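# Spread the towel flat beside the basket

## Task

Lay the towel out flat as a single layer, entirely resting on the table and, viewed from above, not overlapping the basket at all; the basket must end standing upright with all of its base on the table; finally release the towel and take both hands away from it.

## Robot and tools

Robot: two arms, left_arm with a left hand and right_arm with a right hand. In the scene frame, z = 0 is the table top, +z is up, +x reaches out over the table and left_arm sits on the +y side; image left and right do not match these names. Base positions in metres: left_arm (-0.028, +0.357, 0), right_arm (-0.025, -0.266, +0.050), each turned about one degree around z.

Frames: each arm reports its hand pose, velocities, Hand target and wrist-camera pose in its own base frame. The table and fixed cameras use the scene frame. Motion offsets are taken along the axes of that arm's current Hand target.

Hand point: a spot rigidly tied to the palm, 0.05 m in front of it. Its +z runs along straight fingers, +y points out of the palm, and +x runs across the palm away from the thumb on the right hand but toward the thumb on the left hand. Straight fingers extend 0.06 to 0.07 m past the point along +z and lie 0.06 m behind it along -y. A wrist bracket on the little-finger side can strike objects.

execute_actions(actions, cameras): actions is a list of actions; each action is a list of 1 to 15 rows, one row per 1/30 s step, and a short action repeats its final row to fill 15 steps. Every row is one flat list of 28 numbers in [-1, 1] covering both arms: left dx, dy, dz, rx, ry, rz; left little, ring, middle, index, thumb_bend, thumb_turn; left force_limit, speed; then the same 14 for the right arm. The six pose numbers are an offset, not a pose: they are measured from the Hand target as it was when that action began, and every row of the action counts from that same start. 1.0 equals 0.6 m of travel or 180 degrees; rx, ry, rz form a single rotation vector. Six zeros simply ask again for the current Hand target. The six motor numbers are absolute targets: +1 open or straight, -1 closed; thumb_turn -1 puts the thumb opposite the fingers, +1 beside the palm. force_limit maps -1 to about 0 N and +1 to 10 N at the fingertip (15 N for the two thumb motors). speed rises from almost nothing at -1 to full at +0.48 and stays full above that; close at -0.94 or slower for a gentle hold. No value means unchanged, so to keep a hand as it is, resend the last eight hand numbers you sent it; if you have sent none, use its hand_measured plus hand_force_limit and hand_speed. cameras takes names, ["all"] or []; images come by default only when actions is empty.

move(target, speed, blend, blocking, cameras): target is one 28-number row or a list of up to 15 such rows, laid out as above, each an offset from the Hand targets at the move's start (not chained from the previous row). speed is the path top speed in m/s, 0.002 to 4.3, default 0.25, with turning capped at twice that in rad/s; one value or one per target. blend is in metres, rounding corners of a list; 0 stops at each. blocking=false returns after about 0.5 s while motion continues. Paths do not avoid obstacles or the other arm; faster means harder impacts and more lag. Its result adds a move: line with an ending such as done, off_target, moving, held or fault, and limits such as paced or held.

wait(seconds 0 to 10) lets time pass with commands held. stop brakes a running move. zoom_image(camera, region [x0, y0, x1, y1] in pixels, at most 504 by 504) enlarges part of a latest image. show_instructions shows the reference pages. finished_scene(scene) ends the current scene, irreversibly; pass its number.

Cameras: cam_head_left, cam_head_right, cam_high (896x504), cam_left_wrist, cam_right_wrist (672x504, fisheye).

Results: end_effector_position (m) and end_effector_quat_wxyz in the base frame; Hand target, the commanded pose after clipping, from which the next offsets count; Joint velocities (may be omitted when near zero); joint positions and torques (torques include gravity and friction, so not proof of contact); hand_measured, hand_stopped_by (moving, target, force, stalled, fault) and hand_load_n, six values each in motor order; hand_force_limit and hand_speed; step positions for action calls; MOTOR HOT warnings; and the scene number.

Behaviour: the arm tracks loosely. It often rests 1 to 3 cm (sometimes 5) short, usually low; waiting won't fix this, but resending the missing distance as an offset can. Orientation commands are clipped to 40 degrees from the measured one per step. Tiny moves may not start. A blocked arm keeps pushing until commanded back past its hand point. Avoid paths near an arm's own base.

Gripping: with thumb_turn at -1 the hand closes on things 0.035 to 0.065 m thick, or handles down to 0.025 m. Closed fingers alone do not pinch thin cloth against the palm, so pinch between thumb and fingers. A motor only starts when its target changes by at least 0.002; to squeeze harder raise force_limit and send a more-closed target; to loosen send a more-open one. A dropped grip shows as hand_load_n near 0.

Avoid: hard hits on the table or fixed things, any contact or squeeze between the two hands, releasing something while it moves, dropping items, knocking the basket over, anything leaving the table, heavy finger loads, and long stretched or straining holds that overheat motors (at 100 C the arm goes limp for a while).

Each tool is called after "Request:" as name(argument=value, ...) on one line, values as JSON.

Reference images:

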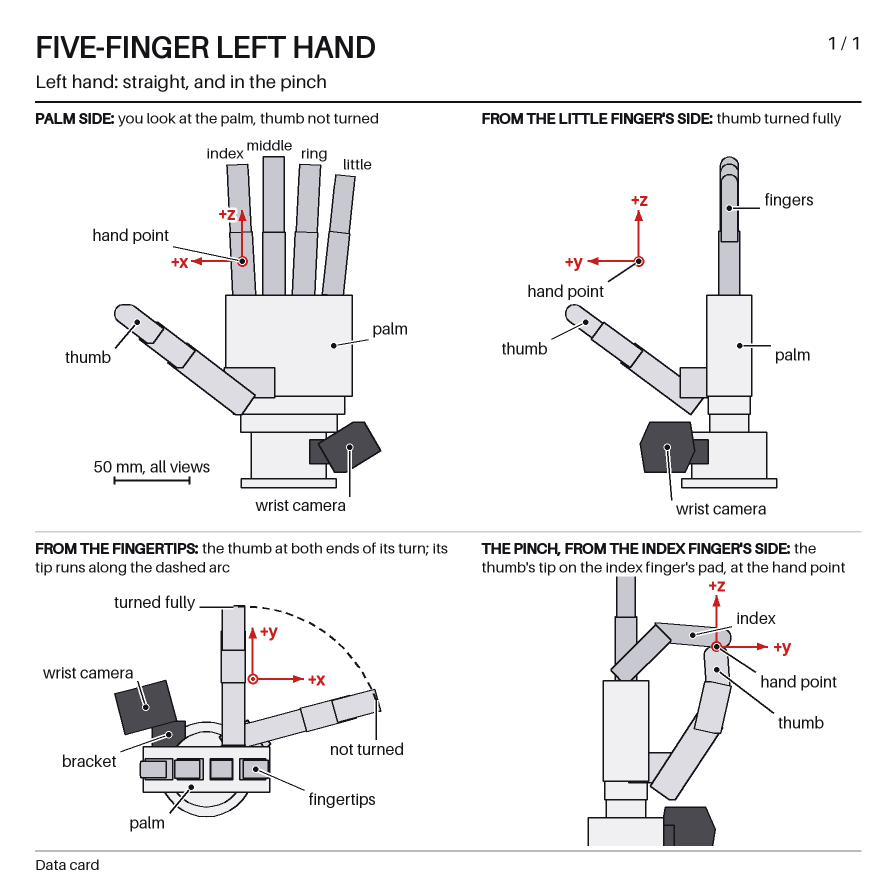

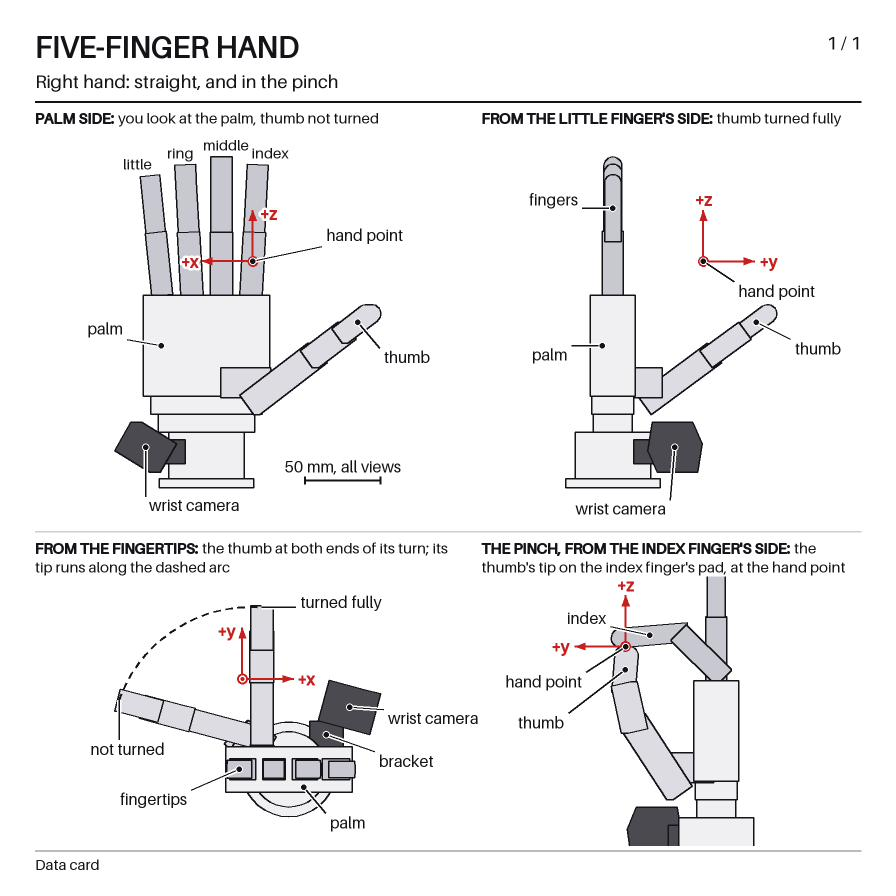

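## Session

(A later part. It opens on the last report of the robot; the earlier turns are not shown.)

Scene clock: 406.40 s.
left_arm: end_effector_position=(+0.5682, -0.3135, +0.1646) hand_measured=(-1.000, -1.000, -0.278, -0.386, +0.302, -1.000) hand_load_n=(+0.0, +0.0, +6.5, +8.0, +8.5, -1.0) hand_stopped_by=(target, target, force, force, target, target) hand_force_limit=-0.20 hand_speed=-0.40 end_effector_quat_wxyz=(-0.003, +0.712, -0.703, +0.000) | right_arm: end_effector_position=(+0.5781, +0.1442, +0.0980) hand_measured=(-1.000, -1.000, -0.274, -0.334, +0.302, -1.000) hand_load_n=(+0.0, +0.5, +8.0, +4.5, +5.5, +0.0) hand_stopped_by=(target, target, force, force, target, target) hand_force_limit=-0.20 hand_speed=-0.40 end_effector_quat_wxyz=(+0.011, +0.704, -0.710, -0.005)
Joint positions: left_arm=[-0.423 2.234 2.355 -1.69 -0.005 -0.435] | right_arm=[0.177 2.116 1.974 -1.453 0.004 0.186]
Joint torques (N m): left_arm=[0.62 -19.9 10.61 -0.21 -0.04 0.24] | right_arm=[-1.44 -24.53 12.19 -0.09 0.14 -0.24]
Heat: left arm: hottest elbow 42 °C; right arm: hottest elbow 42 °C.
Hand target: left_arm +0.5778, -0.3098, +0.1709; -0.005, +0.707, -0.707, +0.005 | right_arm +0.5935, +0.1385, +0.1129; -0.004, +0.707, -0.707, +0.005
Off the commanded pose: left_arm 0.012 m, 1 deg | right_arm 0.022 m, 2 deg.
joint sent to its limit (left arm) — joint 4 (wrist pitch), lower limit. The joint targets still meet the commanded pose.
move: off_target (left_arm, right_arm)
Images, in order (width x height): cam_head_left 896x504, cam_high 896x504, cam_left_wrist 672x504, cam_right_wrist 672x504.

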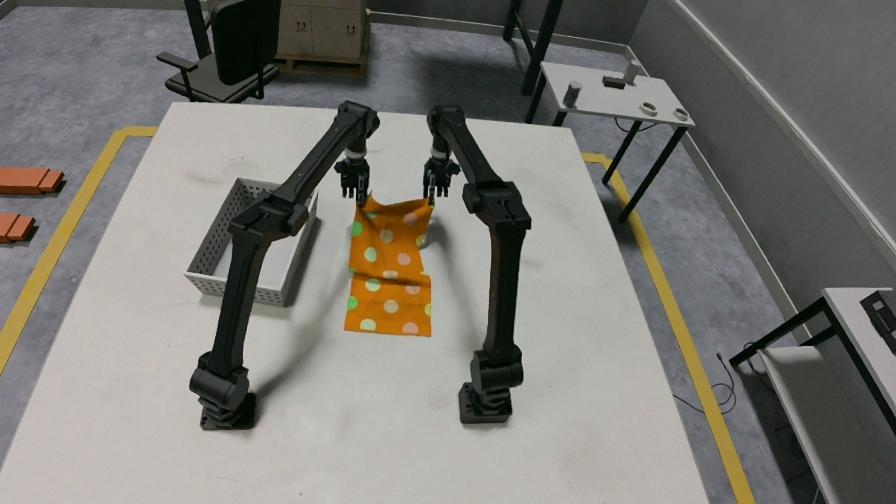

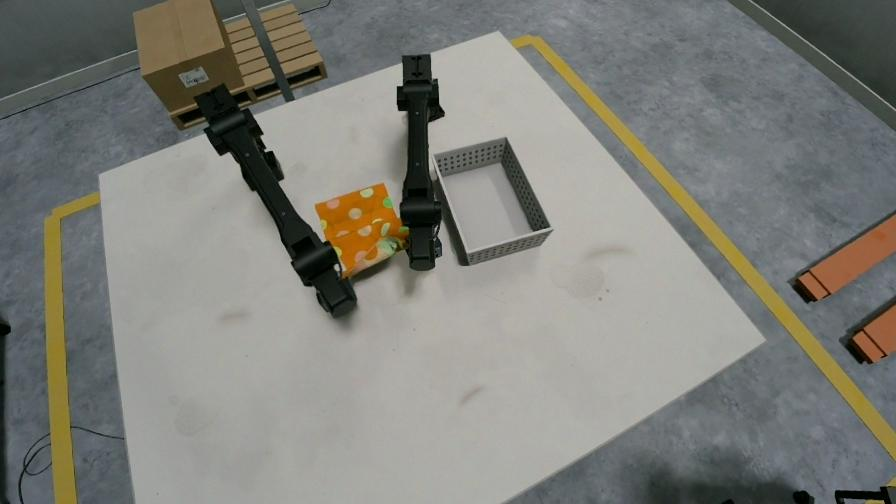

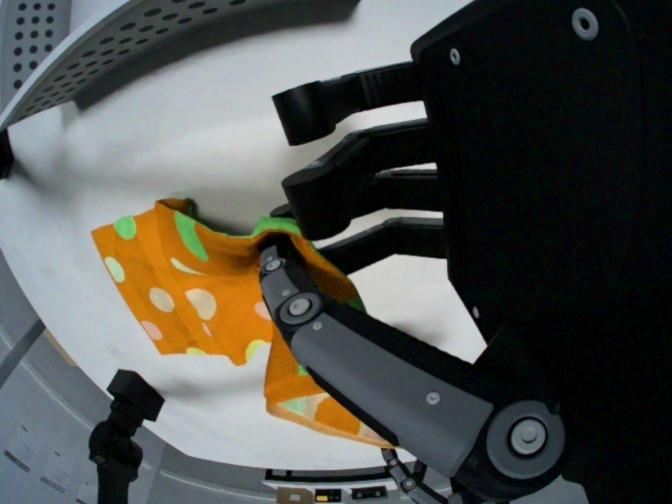

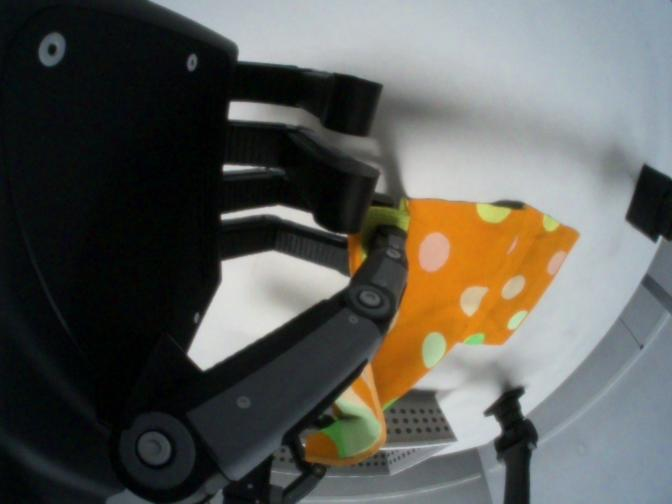

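Request:
move(target=[-0.03,-0.0717,0.0417,0,0,0,-1,-1,-0.6,-0.6,0.3,-1,-0.2,-0.4,-0.028,-0.0717,0.0417,0,0,0,-1,-1,-0.6,-0.6,0.3,-1,-0.2,-0.4], speed=0.07, cameras=["cam_head_left","cam_head_right","cam_high","cam_left_wrist","cam_right_wrist"])

Request:
zoom_image(camera="cam_high", region=[260, 140, 460, 300])

Request:
zoom_image(camera="cam_head_left", region=[320, 160, 480, 350])

Scene clock: 409.40 s.
left_arm: end_effector_position=(+0.6109, -0.2991, +0.1426) hand_measured=(-1.000, -1.000, -0.278, -0.386, +0.302, -1.000) hand_load_n=(+0.0, +0.0, +6.5, +8.0, +8.5, -1.0) hand_stopped_by=(target, target, force, force, target, target) hand_force_limit=-0.20 hand_speed=-0.40 end_effector_quat_wxyz=(-0.006, +0.713, -0.701, +0.016) | right_arm: end_effector_position=(+0.6239, +0.1549, +0.0746) hand_measured=(-1.000, -1.000, -0.274, -0.334, +0.302, -1.000) hand_load_n=(+0.0, +0.0, +8.0, +4.0, +5.5, +0.5) hand_stopped_by=(target, target, force, force, target, target) hand_force_limit=-0.20 hand_speed=-0.40 end_effector_quat_wxyz=(+0.010, +0.705, -0.709, -0.006)
Joint positions: left_arm=[-0.379 2.346 2.5 -1.691 0.001 -0.396] | right_arm=[0.18 2.282 2.199 -1.511 0.002 0.186]
Joint torques (N m): left_arm=[0.5 -19.6 10.63 -0.01 -0.08 0.23] | right_arm=[-0.97 -26.58 12.3 -0.09 0.22 -0.12]
Heat: left arm: hottest elbow 42 °C; right arm: hottest elbow 42 °C.
Hand target: left_arm +0.6211, -0.2917, +0.1464; -0.005, +0.707, -0.707, +0.005 | right_arm +0.6369, +0.1552, +0.0885; -0.004, +0.707, -0.707, +0.006
Off the commanded pose: left_arm 0.013 m, 2 deg | right_arm 0.019 m, 2 deg.
joint sent to its limit (left arm) — joint 4 (wrist pitch), lower limit. The joint targets still meet the commanded pose.
move: off_target (left_arm, right_arm)

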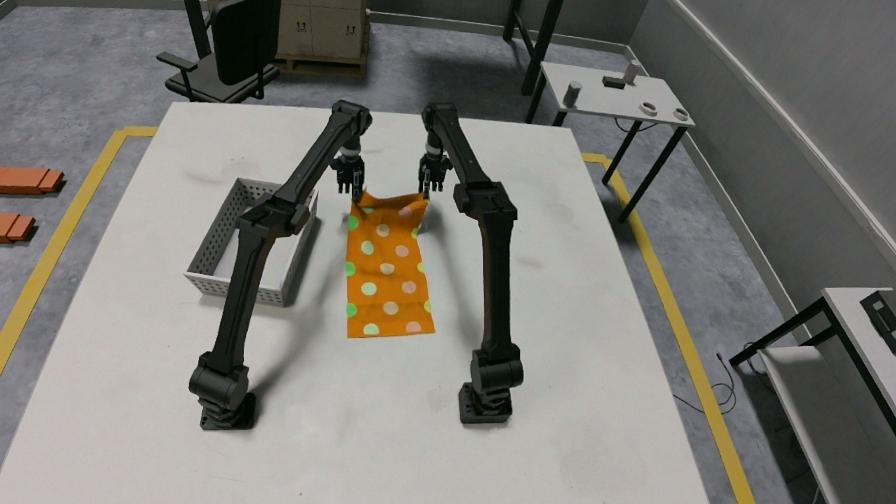

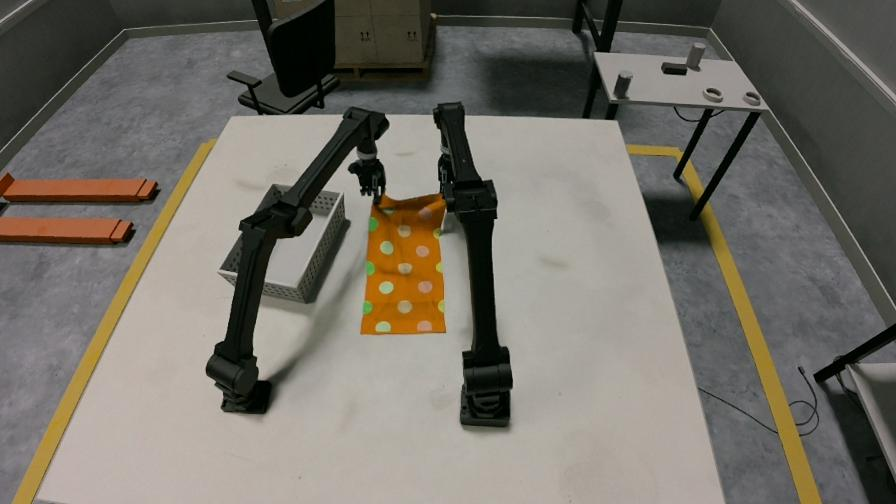

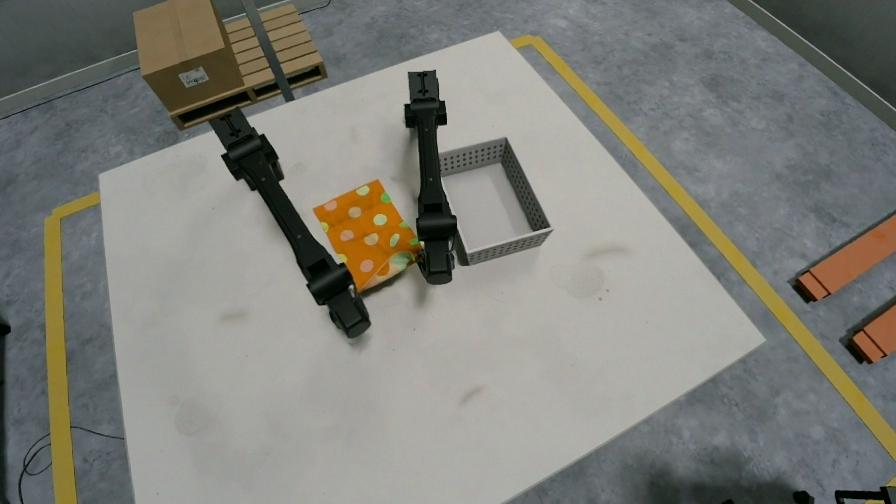

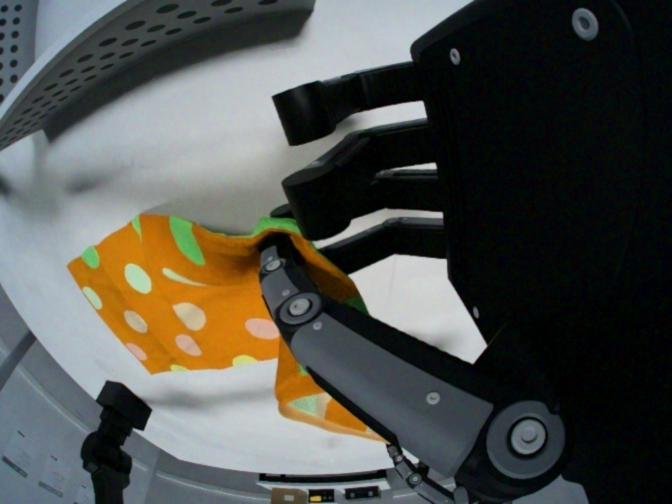

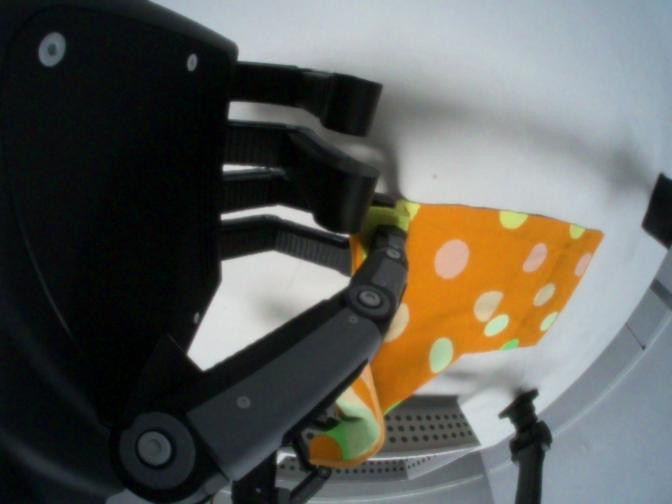

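Scaled by 2.520 from the camera's 896x504 image, which has a finer 1280x720 frame.

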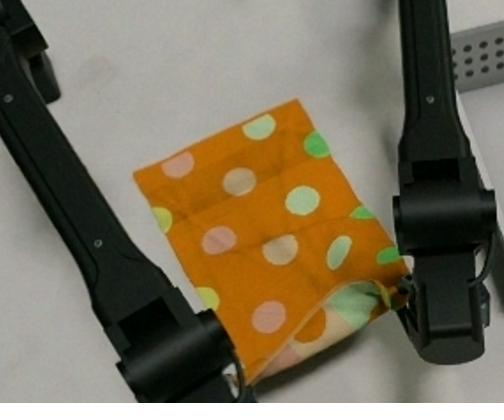

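Scaled by 2.653 from the camera's 896x504 image, which has a finer 1280x720 frame.

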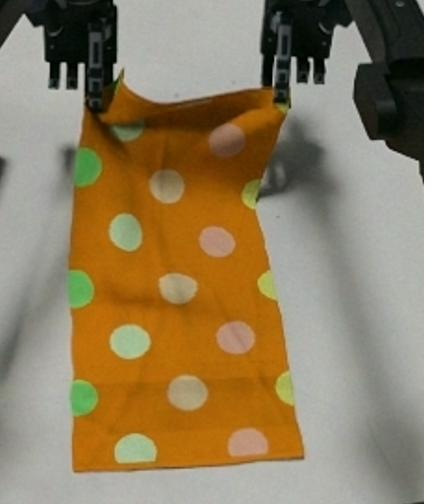

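Request:
move(target=[-0.005, -0.0167, 0.0667, 0, 0, 0, -1, -1, -0.6, -0.6, 0.3, -1, -0.2, -0.4, -0.01, -0.0167, 0.0667, 0, 0, 0, -1, -1, -0.6, -0.6, 0.3, -1, -0.2, -0.4], speed=0.08, cameras=["cam_high", "cam_head_left", "cam_left_wrist"])

Scene clock: 414.00 s.
left_arm: end_effector_position=(+0.6199, -0.2964, +0.1014) hand_measured=(-1.000, -1.000, -0.278, -0.386, +0.302, -1.000) hand_load_n=(+0.0, -0.5, +6.5, +8.0, +8.5, -1.5) hand_stopped_by=(target, target, force, force, target, target) hand_force_limit=-0.20 hand_speed=-0.40 end_effector_quat_wxyz=(+0.002, +0.711, -0.703, -0.004) | right_arm: end_effector_position=(+0.6285, +0.1588, +0.0338) hand_measured=(-1.000, -1.000, -0.274, -0.334, +0.302, -1.000) hand_load_n=(+0.0, +0.0, +8.0, +4.0, +5.5, +0.5) hand_stopped_by=(target, target, force, force, target, target) hand_force_limit=-0.20 hand_speed=-0.40 end_effector_quat_wxyz=(+0.019, +0.707, -0.707, -0.012)
Joint positions: left_arm=[-0.371 2.428 2.538 -1.691 0.001 -0.382] | right_arm=[0.185 2.344 2.199 -1.473 0.002 0.186]
Joint torques (N m): left_arm=[0.56 -20.6 10.67 0.27 -0.19 0.25] | right_arm=[-0.85 -27.22 11.7 0.61 0.21 -0.07]
Heat: left arm: hottest elbow 42 °C; right arm: hottest elbow 43 °C.
Hand target: left_arm +0.6317, -0.2888, +0.1065; -0.005, +0.707, -0.707, +0.005 | right_arm +0.6475, +0.1611, +0.0486; -0.004, +0.707, -0.707, +0.006
Off the commanded pose: left_arm 0.015 m, 2 deg | right_arm 0.024 m, 3 deg.
move: off_target (left_arm, right_arm)
Images, in order (width x height): cam_head_left 896x504, cam_high 896x504, cam_left_wrist 672x504.

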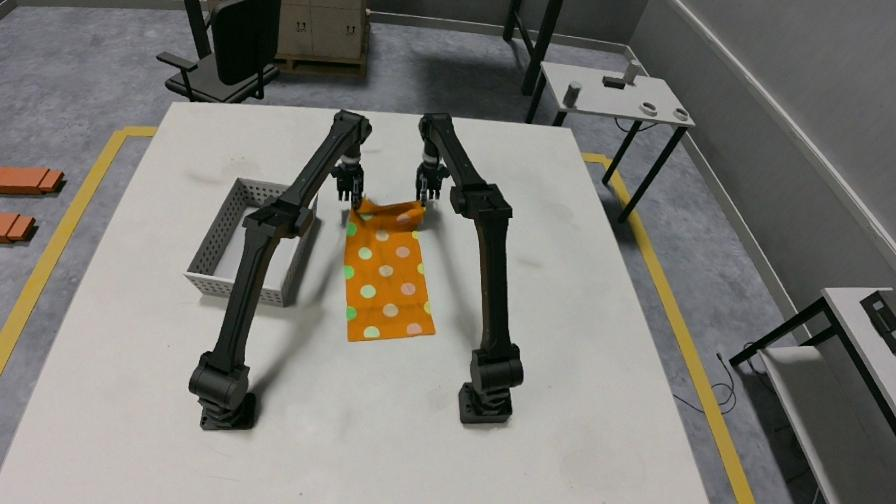

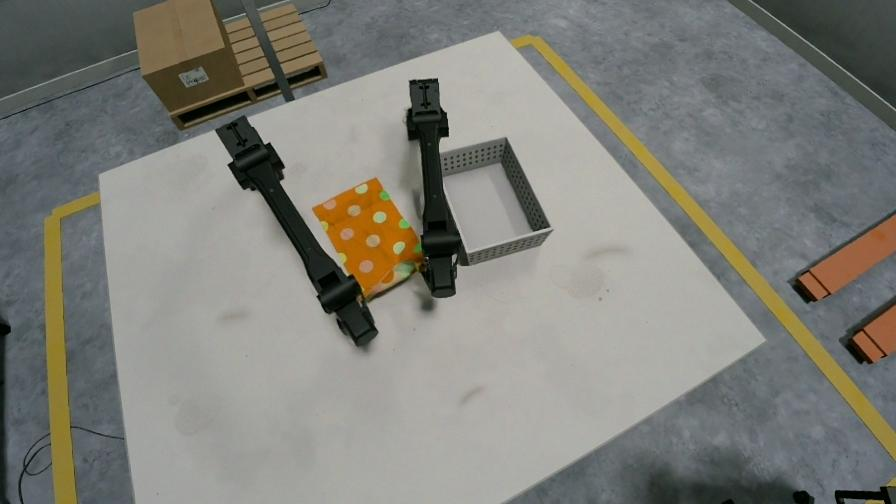

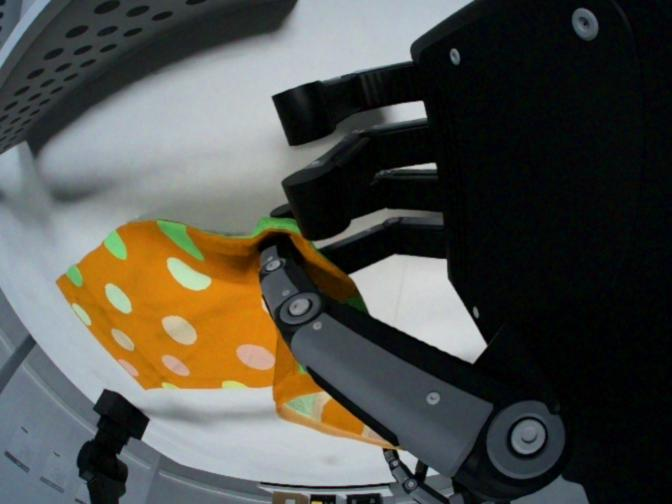

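Request:
zoom_image(camera="cam_head_left", region=[310, 150, 480, 350])

Request:
zoom_image(camera="cam_high", region=[290, 160, 480, 340])

Scaled by 2.520 from the camera's 896x504 image, which has a finer 1280x720 frame.

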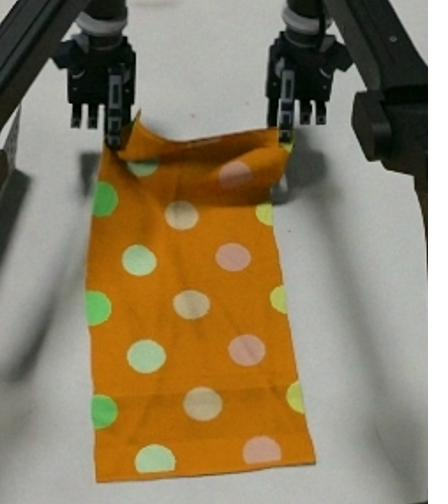

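Scaled by 2.653 from the camera's 896x504 image, which has a finer 1280x720 frame.

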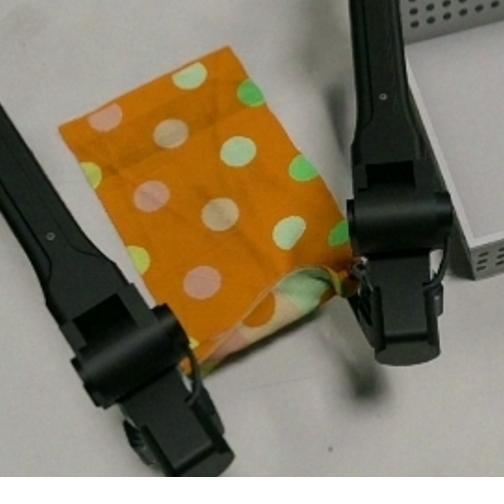

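Request:
move(target=[-0.005, -0.025, 0.02, -0.05, 0, 0, -1, -1, -0.6, -0.6, 0.3, -1, -0.2, -0.4, -0.005, -0.025, 0.02, -0.05, 0, 0, -1, -1, -0.6, -0.6, 0.3, -1, -0.2, -0.4], speed=0.08, cameras=["cam_high", "cam_head_left", "cam_right_wrist"])

Scene clock: 419.87 s.
left_arm: end_effector_position=(+0.6375, -0.2917, +0.0943) hand_measured=(-1.000, -1.000, -0.278, -0.386, +0.302, -1.000) hand_load_n=(+0.0, +0.0, +6.5, +8.0, +8.5, -1.5) hand_stopped_by=(target, target, force, force, target, target) hand_force_limit=-0.20 hand_speed=-0.40 end_effector_quat_wxyz=(+0.026, +0.720, -0.694, +0.017) | right_arm: end_effector_position=(+0.6508, +0.1684, +0.0255) hand_measured=(-1.000, -1.000, -0.274, -0.334, +0.302, -1.000) hand_load_n=(+0.0, +0.5, +8.0, +4.5, +5.5, +0.5) hand_stopped_by=(target, target, force, force, target, target) hand_force_limit=-0.20 hand_speed=-0.40 end_effector_quat_wxyz=(+0.044, +0.705, -0.707, -0.046)
Joint positions: left_arm=[-0.339 2.477 2.606 -1.691 0.061 -0.376] | right_arm=[0.185 2.557 2.559 -1.698 -0.026 0.186]
Joint torques (N m): left_arm=[0.5 -21.13 10.81 -0.06 0.02 0.22] | right_arm=[-1.2 -28.4 12.05 -0.28 0.11 -0.07]
Heat: left arm: hottest elbow 41 °C; right arm: hottest elbow 43 °C.
Hand target: left_arm +0.6469, -0.2859, +0.0947; +0.050, +0.705, -0.706, -0.051 | right_arm +0.6626, +0.1640, +0.0367; +0.052, +0.706, -0.705, -0.050
Off the commanded pose: left_arm 0.011 m, 8 deg | right_arm 0.017 m, 1 deg.
joint sent to its limit (left arm) — joint 4 (wrist pitch), lower limit. The joint targets are off in orientation, not in position.
joint sent to its limit (right arm) — joint 4 (wrist pitch), lower limit. The joint targets are off in orientation, not in position.
move: off_target (left_arm, right_arm)
Images, in order (width x height): cam_head_left 896x504, cam_high 896x504, cam_right_wrist 672x504.

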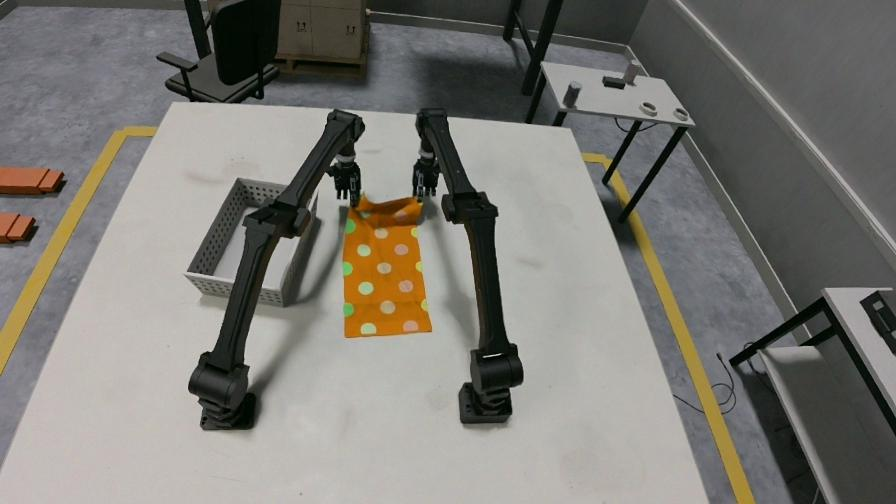

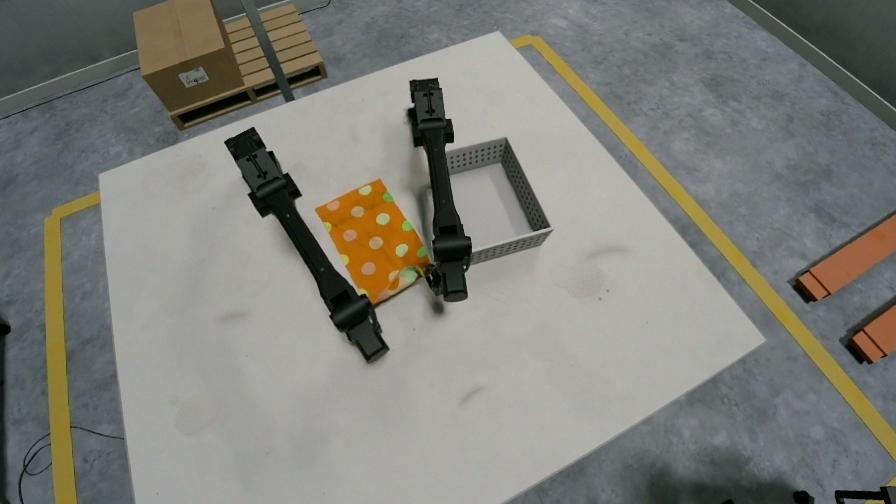

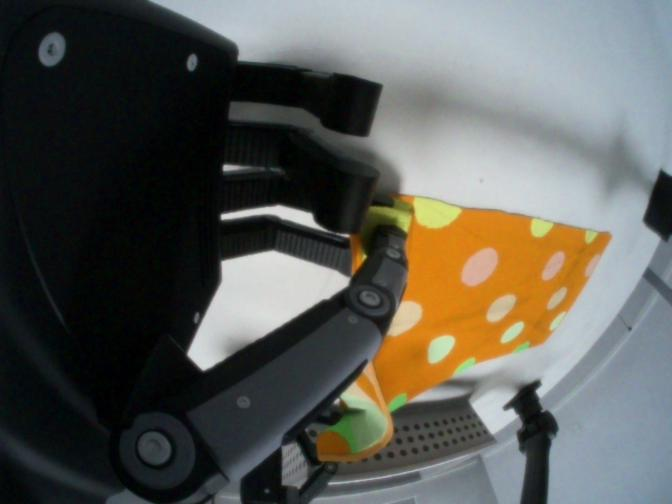

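Request:
move(target=[0, 0, 0, 0, 0, 0, -1, -1, 0.4, 0.4, 0.3, -1, -0.2, 0.2, 0, 0, 0, 0, 0, 0, -1, -1, 0.4, 0.4, 0.3, -1, -0.2, 0.2], speed=0.08, cameras=["cam_high", "cam_head_left", "cam_right_wrist", "cam_left_wrist"])

Scene clock: 421.33 s.
left_arm: end_effector_position=(+0.6381, -0.2886, +0.0943) hand_measured=(-1.000, -1.000, +0.400, +0.400, +0.300, -1.000) hand_load_n=(+0.0, +0.0, +0.0, +0.0, +0.0, +0.5) hand_stopped_by=(target, target, target, target, target, target) hand_force_limit=-0.20 hand_speed=0.20 end_effector_quat_wxyz=(+0.026, +0.719, -0.694, +0.016) | right_arm: end_effector_position=(+0.6510, +0.1677, +0.0255) hand_measured=(-1.000, -1.000, +0.400, +0.400, +0.300, -1.000) hand_load_n=(+0.0, +0.0, +0.0, +0.5, +0.0, +0.0) hand_stopped_by=(target, target, target, target, target, target) hand_force_limit=-0.20 hand_speed=0.20 end_effector_quat_wxyz=(+0.044, +0.704, -0.707, -0.046)
Joint positions: left_arm=[-0.335 2.477 2.606 -1.693 0.061 -0.371] | right_arm=[0.184 2.557 2.559 -1.698 -0.026 0.186]
Joint torques (N m): left_arm=[-0.5 -21.13 10.81 -0.13 0.01 0.15] | right_arm=[-1.14 -28.51 11.97 -0.31 0.1 -0.09]
Heat: left arm: hottest elbow 41 °C; right arm: hottest elbow 43 °C.
Hand target: left_arm +0.6469, -0.2859, +0.0947; +0.050, +0.705, -0.706, -0.050 | right_arm +0.6627, +0.1640, +0.0367; +0.052, +0.705, -0.705, -0.050
Off the commanded pose: left_arm 0.009 m, 8 deg | right_arm 0.017 m, 1 deg.
joint sent to its limit (left arm) — joint 4 (wrist pitch), lower limit. The joint targets are off in orientation, not in position.
joint sent to its limit (right arm) — joint 4 (wrist pitch), lower limit. The joint targets are off in orientation, not in position.
move: off_target (left_arm, right_arm)
Images, in order (width x height): cam_head_left 896x504, cam_high 896x504, cam_left_wrist 672x504, cam_right_wrist 672x504.

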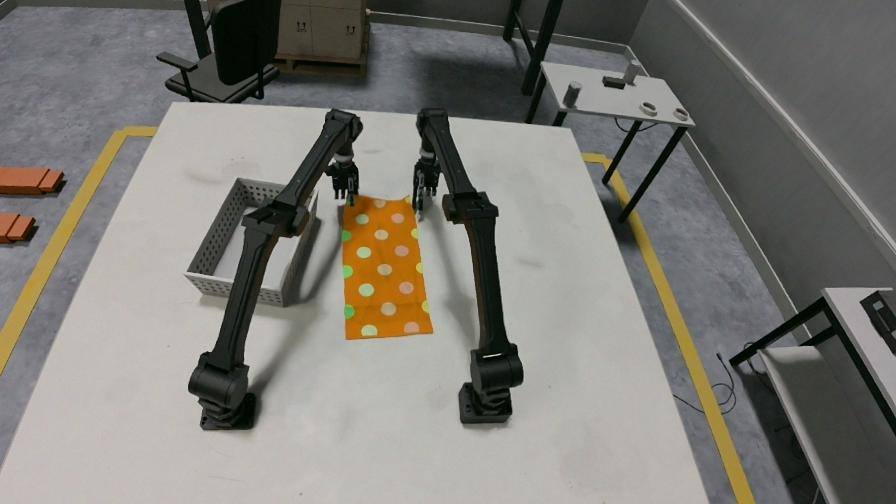

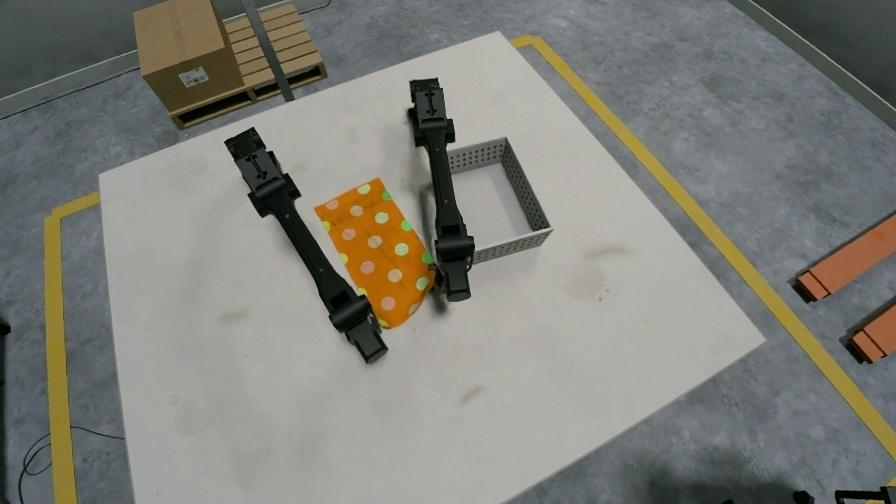

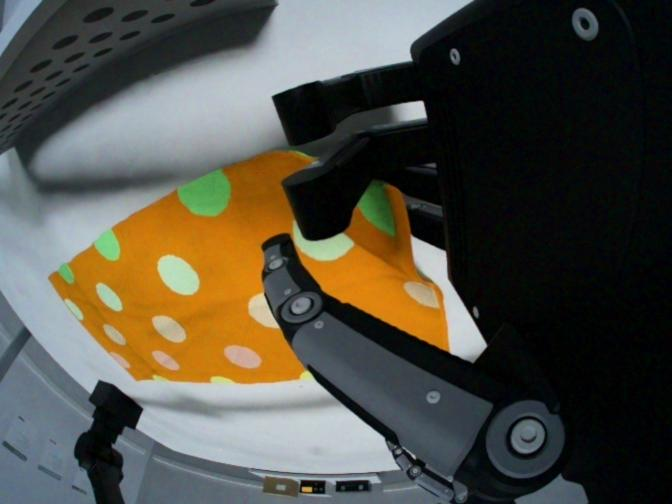

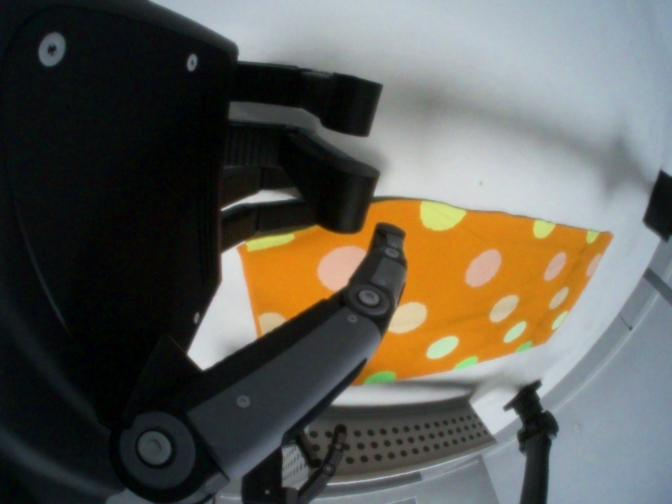

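Request:
move(target=[0, -0.1, 0, 0, 0, 0, -1, -1, 0.4, 0.4, 0.3, -1, -0.2, 0.2, 0, -0.1, 0, 0, 0, 0, -1, -1, 0.4, 0.4, 0.3, -1, -0.2, 0.2], speed=0.1, cameras=["cam_high", "cam_right_wrist", "cam_left_wrist"])

Scene clock: 423.33 s.
left_arm: end_effector_position=(+0.6927, -0.2864, +0.0875) hand_measured=(-1.000, -1.000, +0.400, +0.400, +0.300, -1.000) hand_load_n=(+0.0, +0.0, +0.0, +0.0, +0.0, +0.0) hand_stopped_by=(target, target, target, target, target, target) hand_force_limit=-0.20 hand_speed=0.20 end_effector_quat_wxyz=(-0.001, +0.725, -0.684, +0.078) | right_arm: end_effector_position=(+0.7081, +0.1650, +0.0170) hand_measured=(-1.000, -1.000, +0.400, +0.400, +0.300, -1.000) hand_load_n=(+0.0, +0.0, +0.0, +0.0, +0.0, +0.0) hand_stopped_by=(target, target, target, target, target, target) hand_force_limit=-0.20 hand_speed=0.20 end_effector_quat_wxyz=(-0.019, +0.700, -0.714, -0.004)
Joint positions: left_arm=[-0.307 2.624 2.881 -1.686 0.065 -0.371] | right_arm=[0.165 2.716 2.874 -1.703 -0.028 0.186]
Joint torques (N m): left_arm=[-0.15 -21.19 10.74 1.09 -0.03 -0.11] | right_arm=[-1.08 -29.98 12.45 0.53 0.01 0.07]
Heat: left arm: hottest elbow 41 °C; right arm: hottest elbow 42 °C.
Hand target: left_arm +0.7062, -0.2860, +0.0861; +0.051, +0.705, -0.706, -0.050 | right_arm +0.7220, +0.1641, +0.0283; +0.051, +0.706, -0.705, -0.050
Off the commanded pose: left_arm 0.014 m, 16 deg | right_arm 0.018 m, 10 deg.
elbow stopped short (left arm): the move would have taken joint 3 (elbow) straighter than the controller allows.
elbow stopped short (right arm): the move would have taken joint 3 (elbow) straighter than the controller allows.
move: off_target (left_arm, right_arm)
Images, in order (width x height): cam_high 896x504, cam_left_wrist 672x504, cam_right_wrist 672x504.

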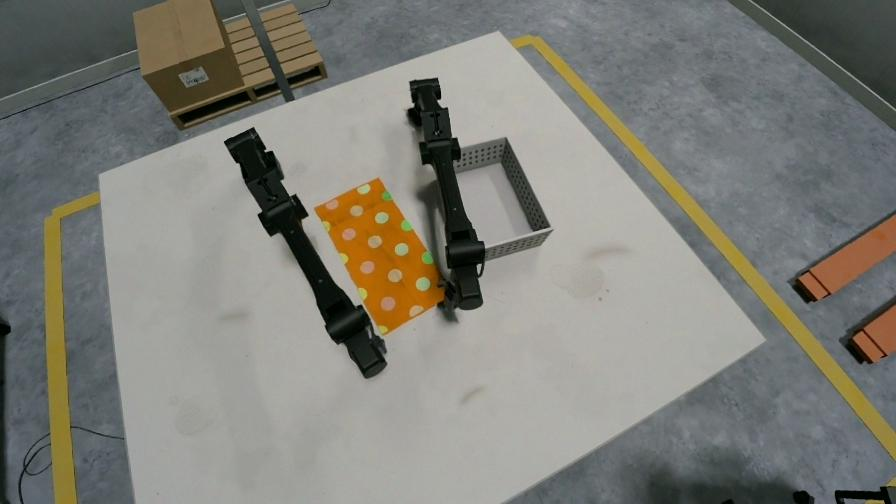

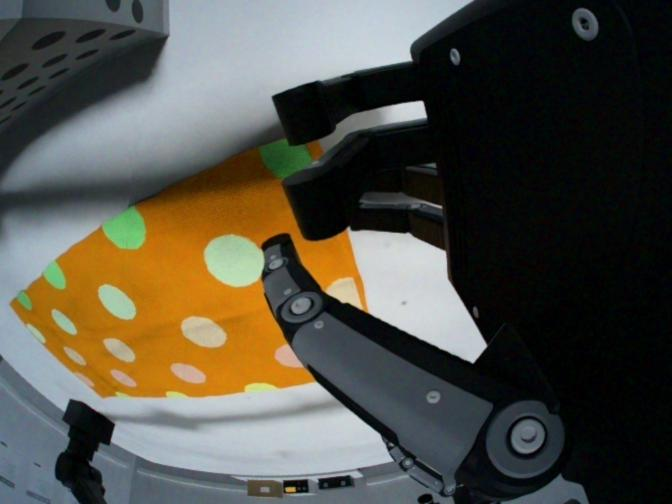

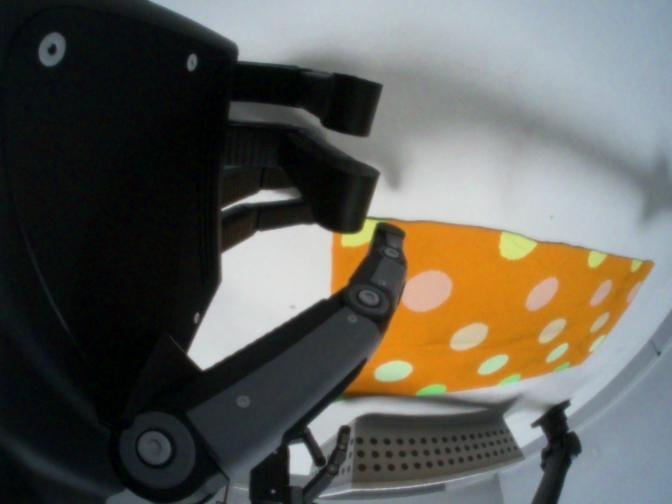

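Request:
move(target=[[0, 0.01, -0.1, 0, 0, 0, -1, -1, 0.4, 0.4, 0.3, -1, -0.2, 0.2, 0, 0.01, -0.1, 0, 0, 0, -1, -1, 0.4, 0.4, 0.3, -1, -0.2, 0.2], [0, 0.3, -0.35, 0, 0, 0, -1, -1, 0.4, 0.4, 0.3, -1, -0.2, 0.2, 0, 0.3, -0.35, 0, 0, 0, -1, -1, 0.4, 0.4, 0.3, -1, -0.2, 0.2]], speed=0.2, blend=0.03, cameras=["cam_high", "cam_head_left"])

Scene clock: 426.87 s.
left_arm: end_effector_position=(+0.5600, -0.2827, +0.3201) hand_measured=(-1.000, -1.000, +0.400, +0.400, +0.300, -1.000) hand_load_n=(+0.0, +0.0, +0.0, +0.0, +0.0, +0.0) hand_stopped_by=(target, target, target, target, target, target) hand_force_limit=-0.20 hand_speed=0.20 end_effector_quat_wxyz=(-0.007, +0.713, -0.688, +0.134) | right_arm: end_effector_position=(+0.5756, +0.1607, +0.2613) hand_measured=(-1.000, -1.000, +0.400, +0.400, +0.300, -1.000) hand_load_n=(+0.0, +0.0, +0.0, +0.0, +0.0, +0.0) hand_stopped_by=(target, target, target, target, target, target) hand_force_limit=-0.20 hand_speed=0.20 end_effector_quat_wxyz=(-0.056, +0.703, -0.709, +0.011)
Joint positions: left_arm=[-0.355 2.01 2.387 -1.694 0.093 -0.403] | right_arm=[0.188 2.025 2.265 -1.705 -0.044 0.199]
Joint torques (N m): left_arm=[-0.21 -17.38 7.57 0.43 0.17 -0.17] | right_arm=[-0.26 -23.65 7.38 0.43 -0.03 0.12]
Heat: left arm: hottest elbow 41 °C; right arm: hottest elbow 42 °C.
Hand target: left_arm +0.5579, -0.2859, +0.3197; +0.051, +0.705, -0.706, -0.050 | right_arm +0.5739, +0.1645, +0.2618; +0.052, +0.706, -0.705, -0.050
Off the commanded pose: left_arm 0.004 m, 22 deg | right_arm 0.004 m, 14 deg.
elbow stopped short (left arm): the move would have taken joint 3 (elbow) straighter than the controller allows.
elbow stopped short (right arm): the move would have taken joint 3 (elbow) straighter than the controller allows.
joint sent to its limit (left arm) — joint 4 (wrist pitch), lower limit. The joint targets are off in orientation, not in position.
joint sent to its limit (right arm) — joint 4 (wrist pitch), lower limit. The joint targets are off in orientation, not in position.
move: off_target (left_arm, right_arm)
Images, in order (width x height): cam_head_left 896x504, cam_high 896x504.

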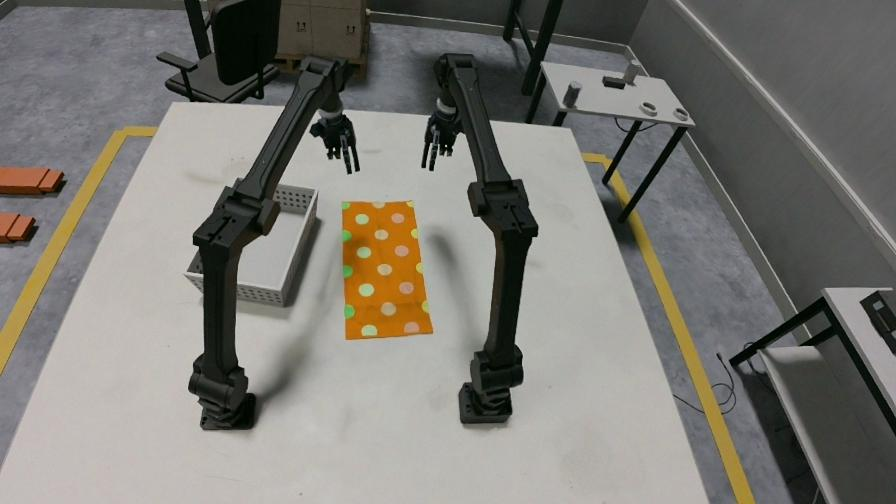

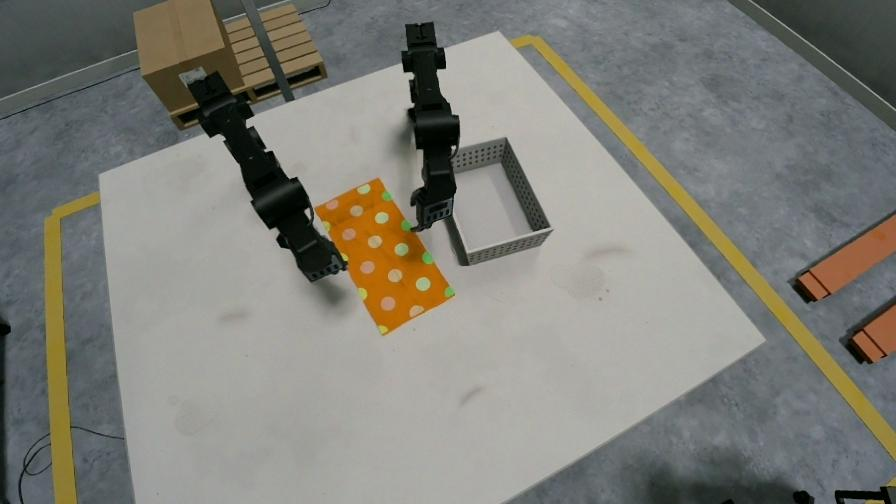

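Request:
zoom_image(camera="cam_head_left", region=[320, 180, 460, 350])

Request:
zoom_image(camera="cam_high", region=[300, 170, 480, 345])

Scaled by 2.965 from the camera's 896x504 image, which has a finer 1280x720 frame.

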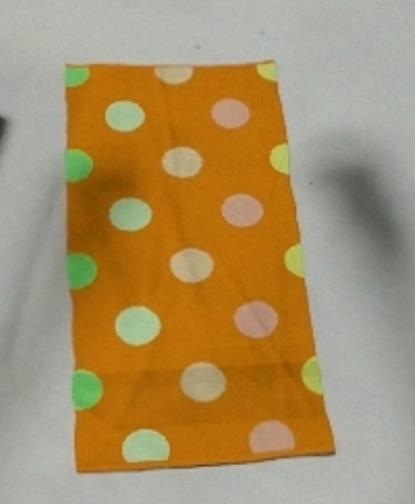

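Scaled by 2.800 from the camera's 896x504 image, which has a finer 1280x720 frame.

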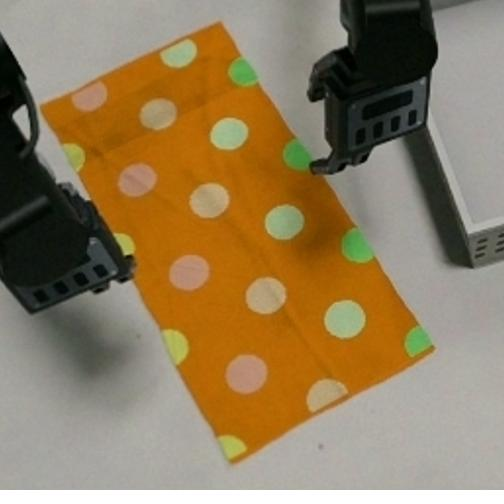

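Request:
zoom_image(camera="cam_high", region=[305, 170, 405, 240])

Request:
zoom_image(camera="cam_head_left", region=[335, 290, 445, 350])

Scaled by 5.040 from the camera's 896x504 image, which has a finer 1280x720 frame.

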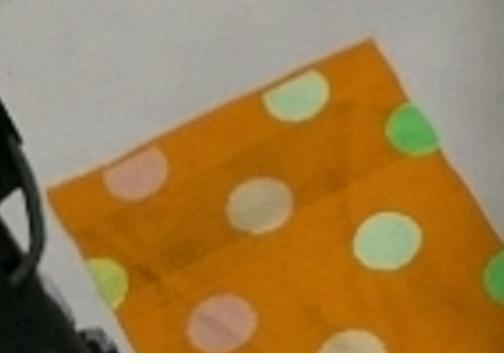

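Scaled by 4.582 from the camera's 896x504 image, which has a finer 1280x720 frame.

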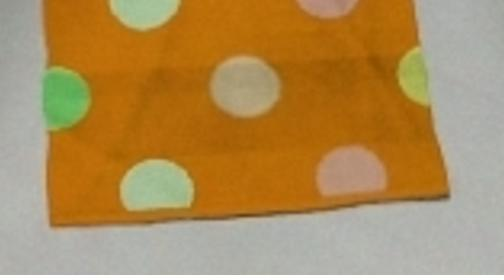

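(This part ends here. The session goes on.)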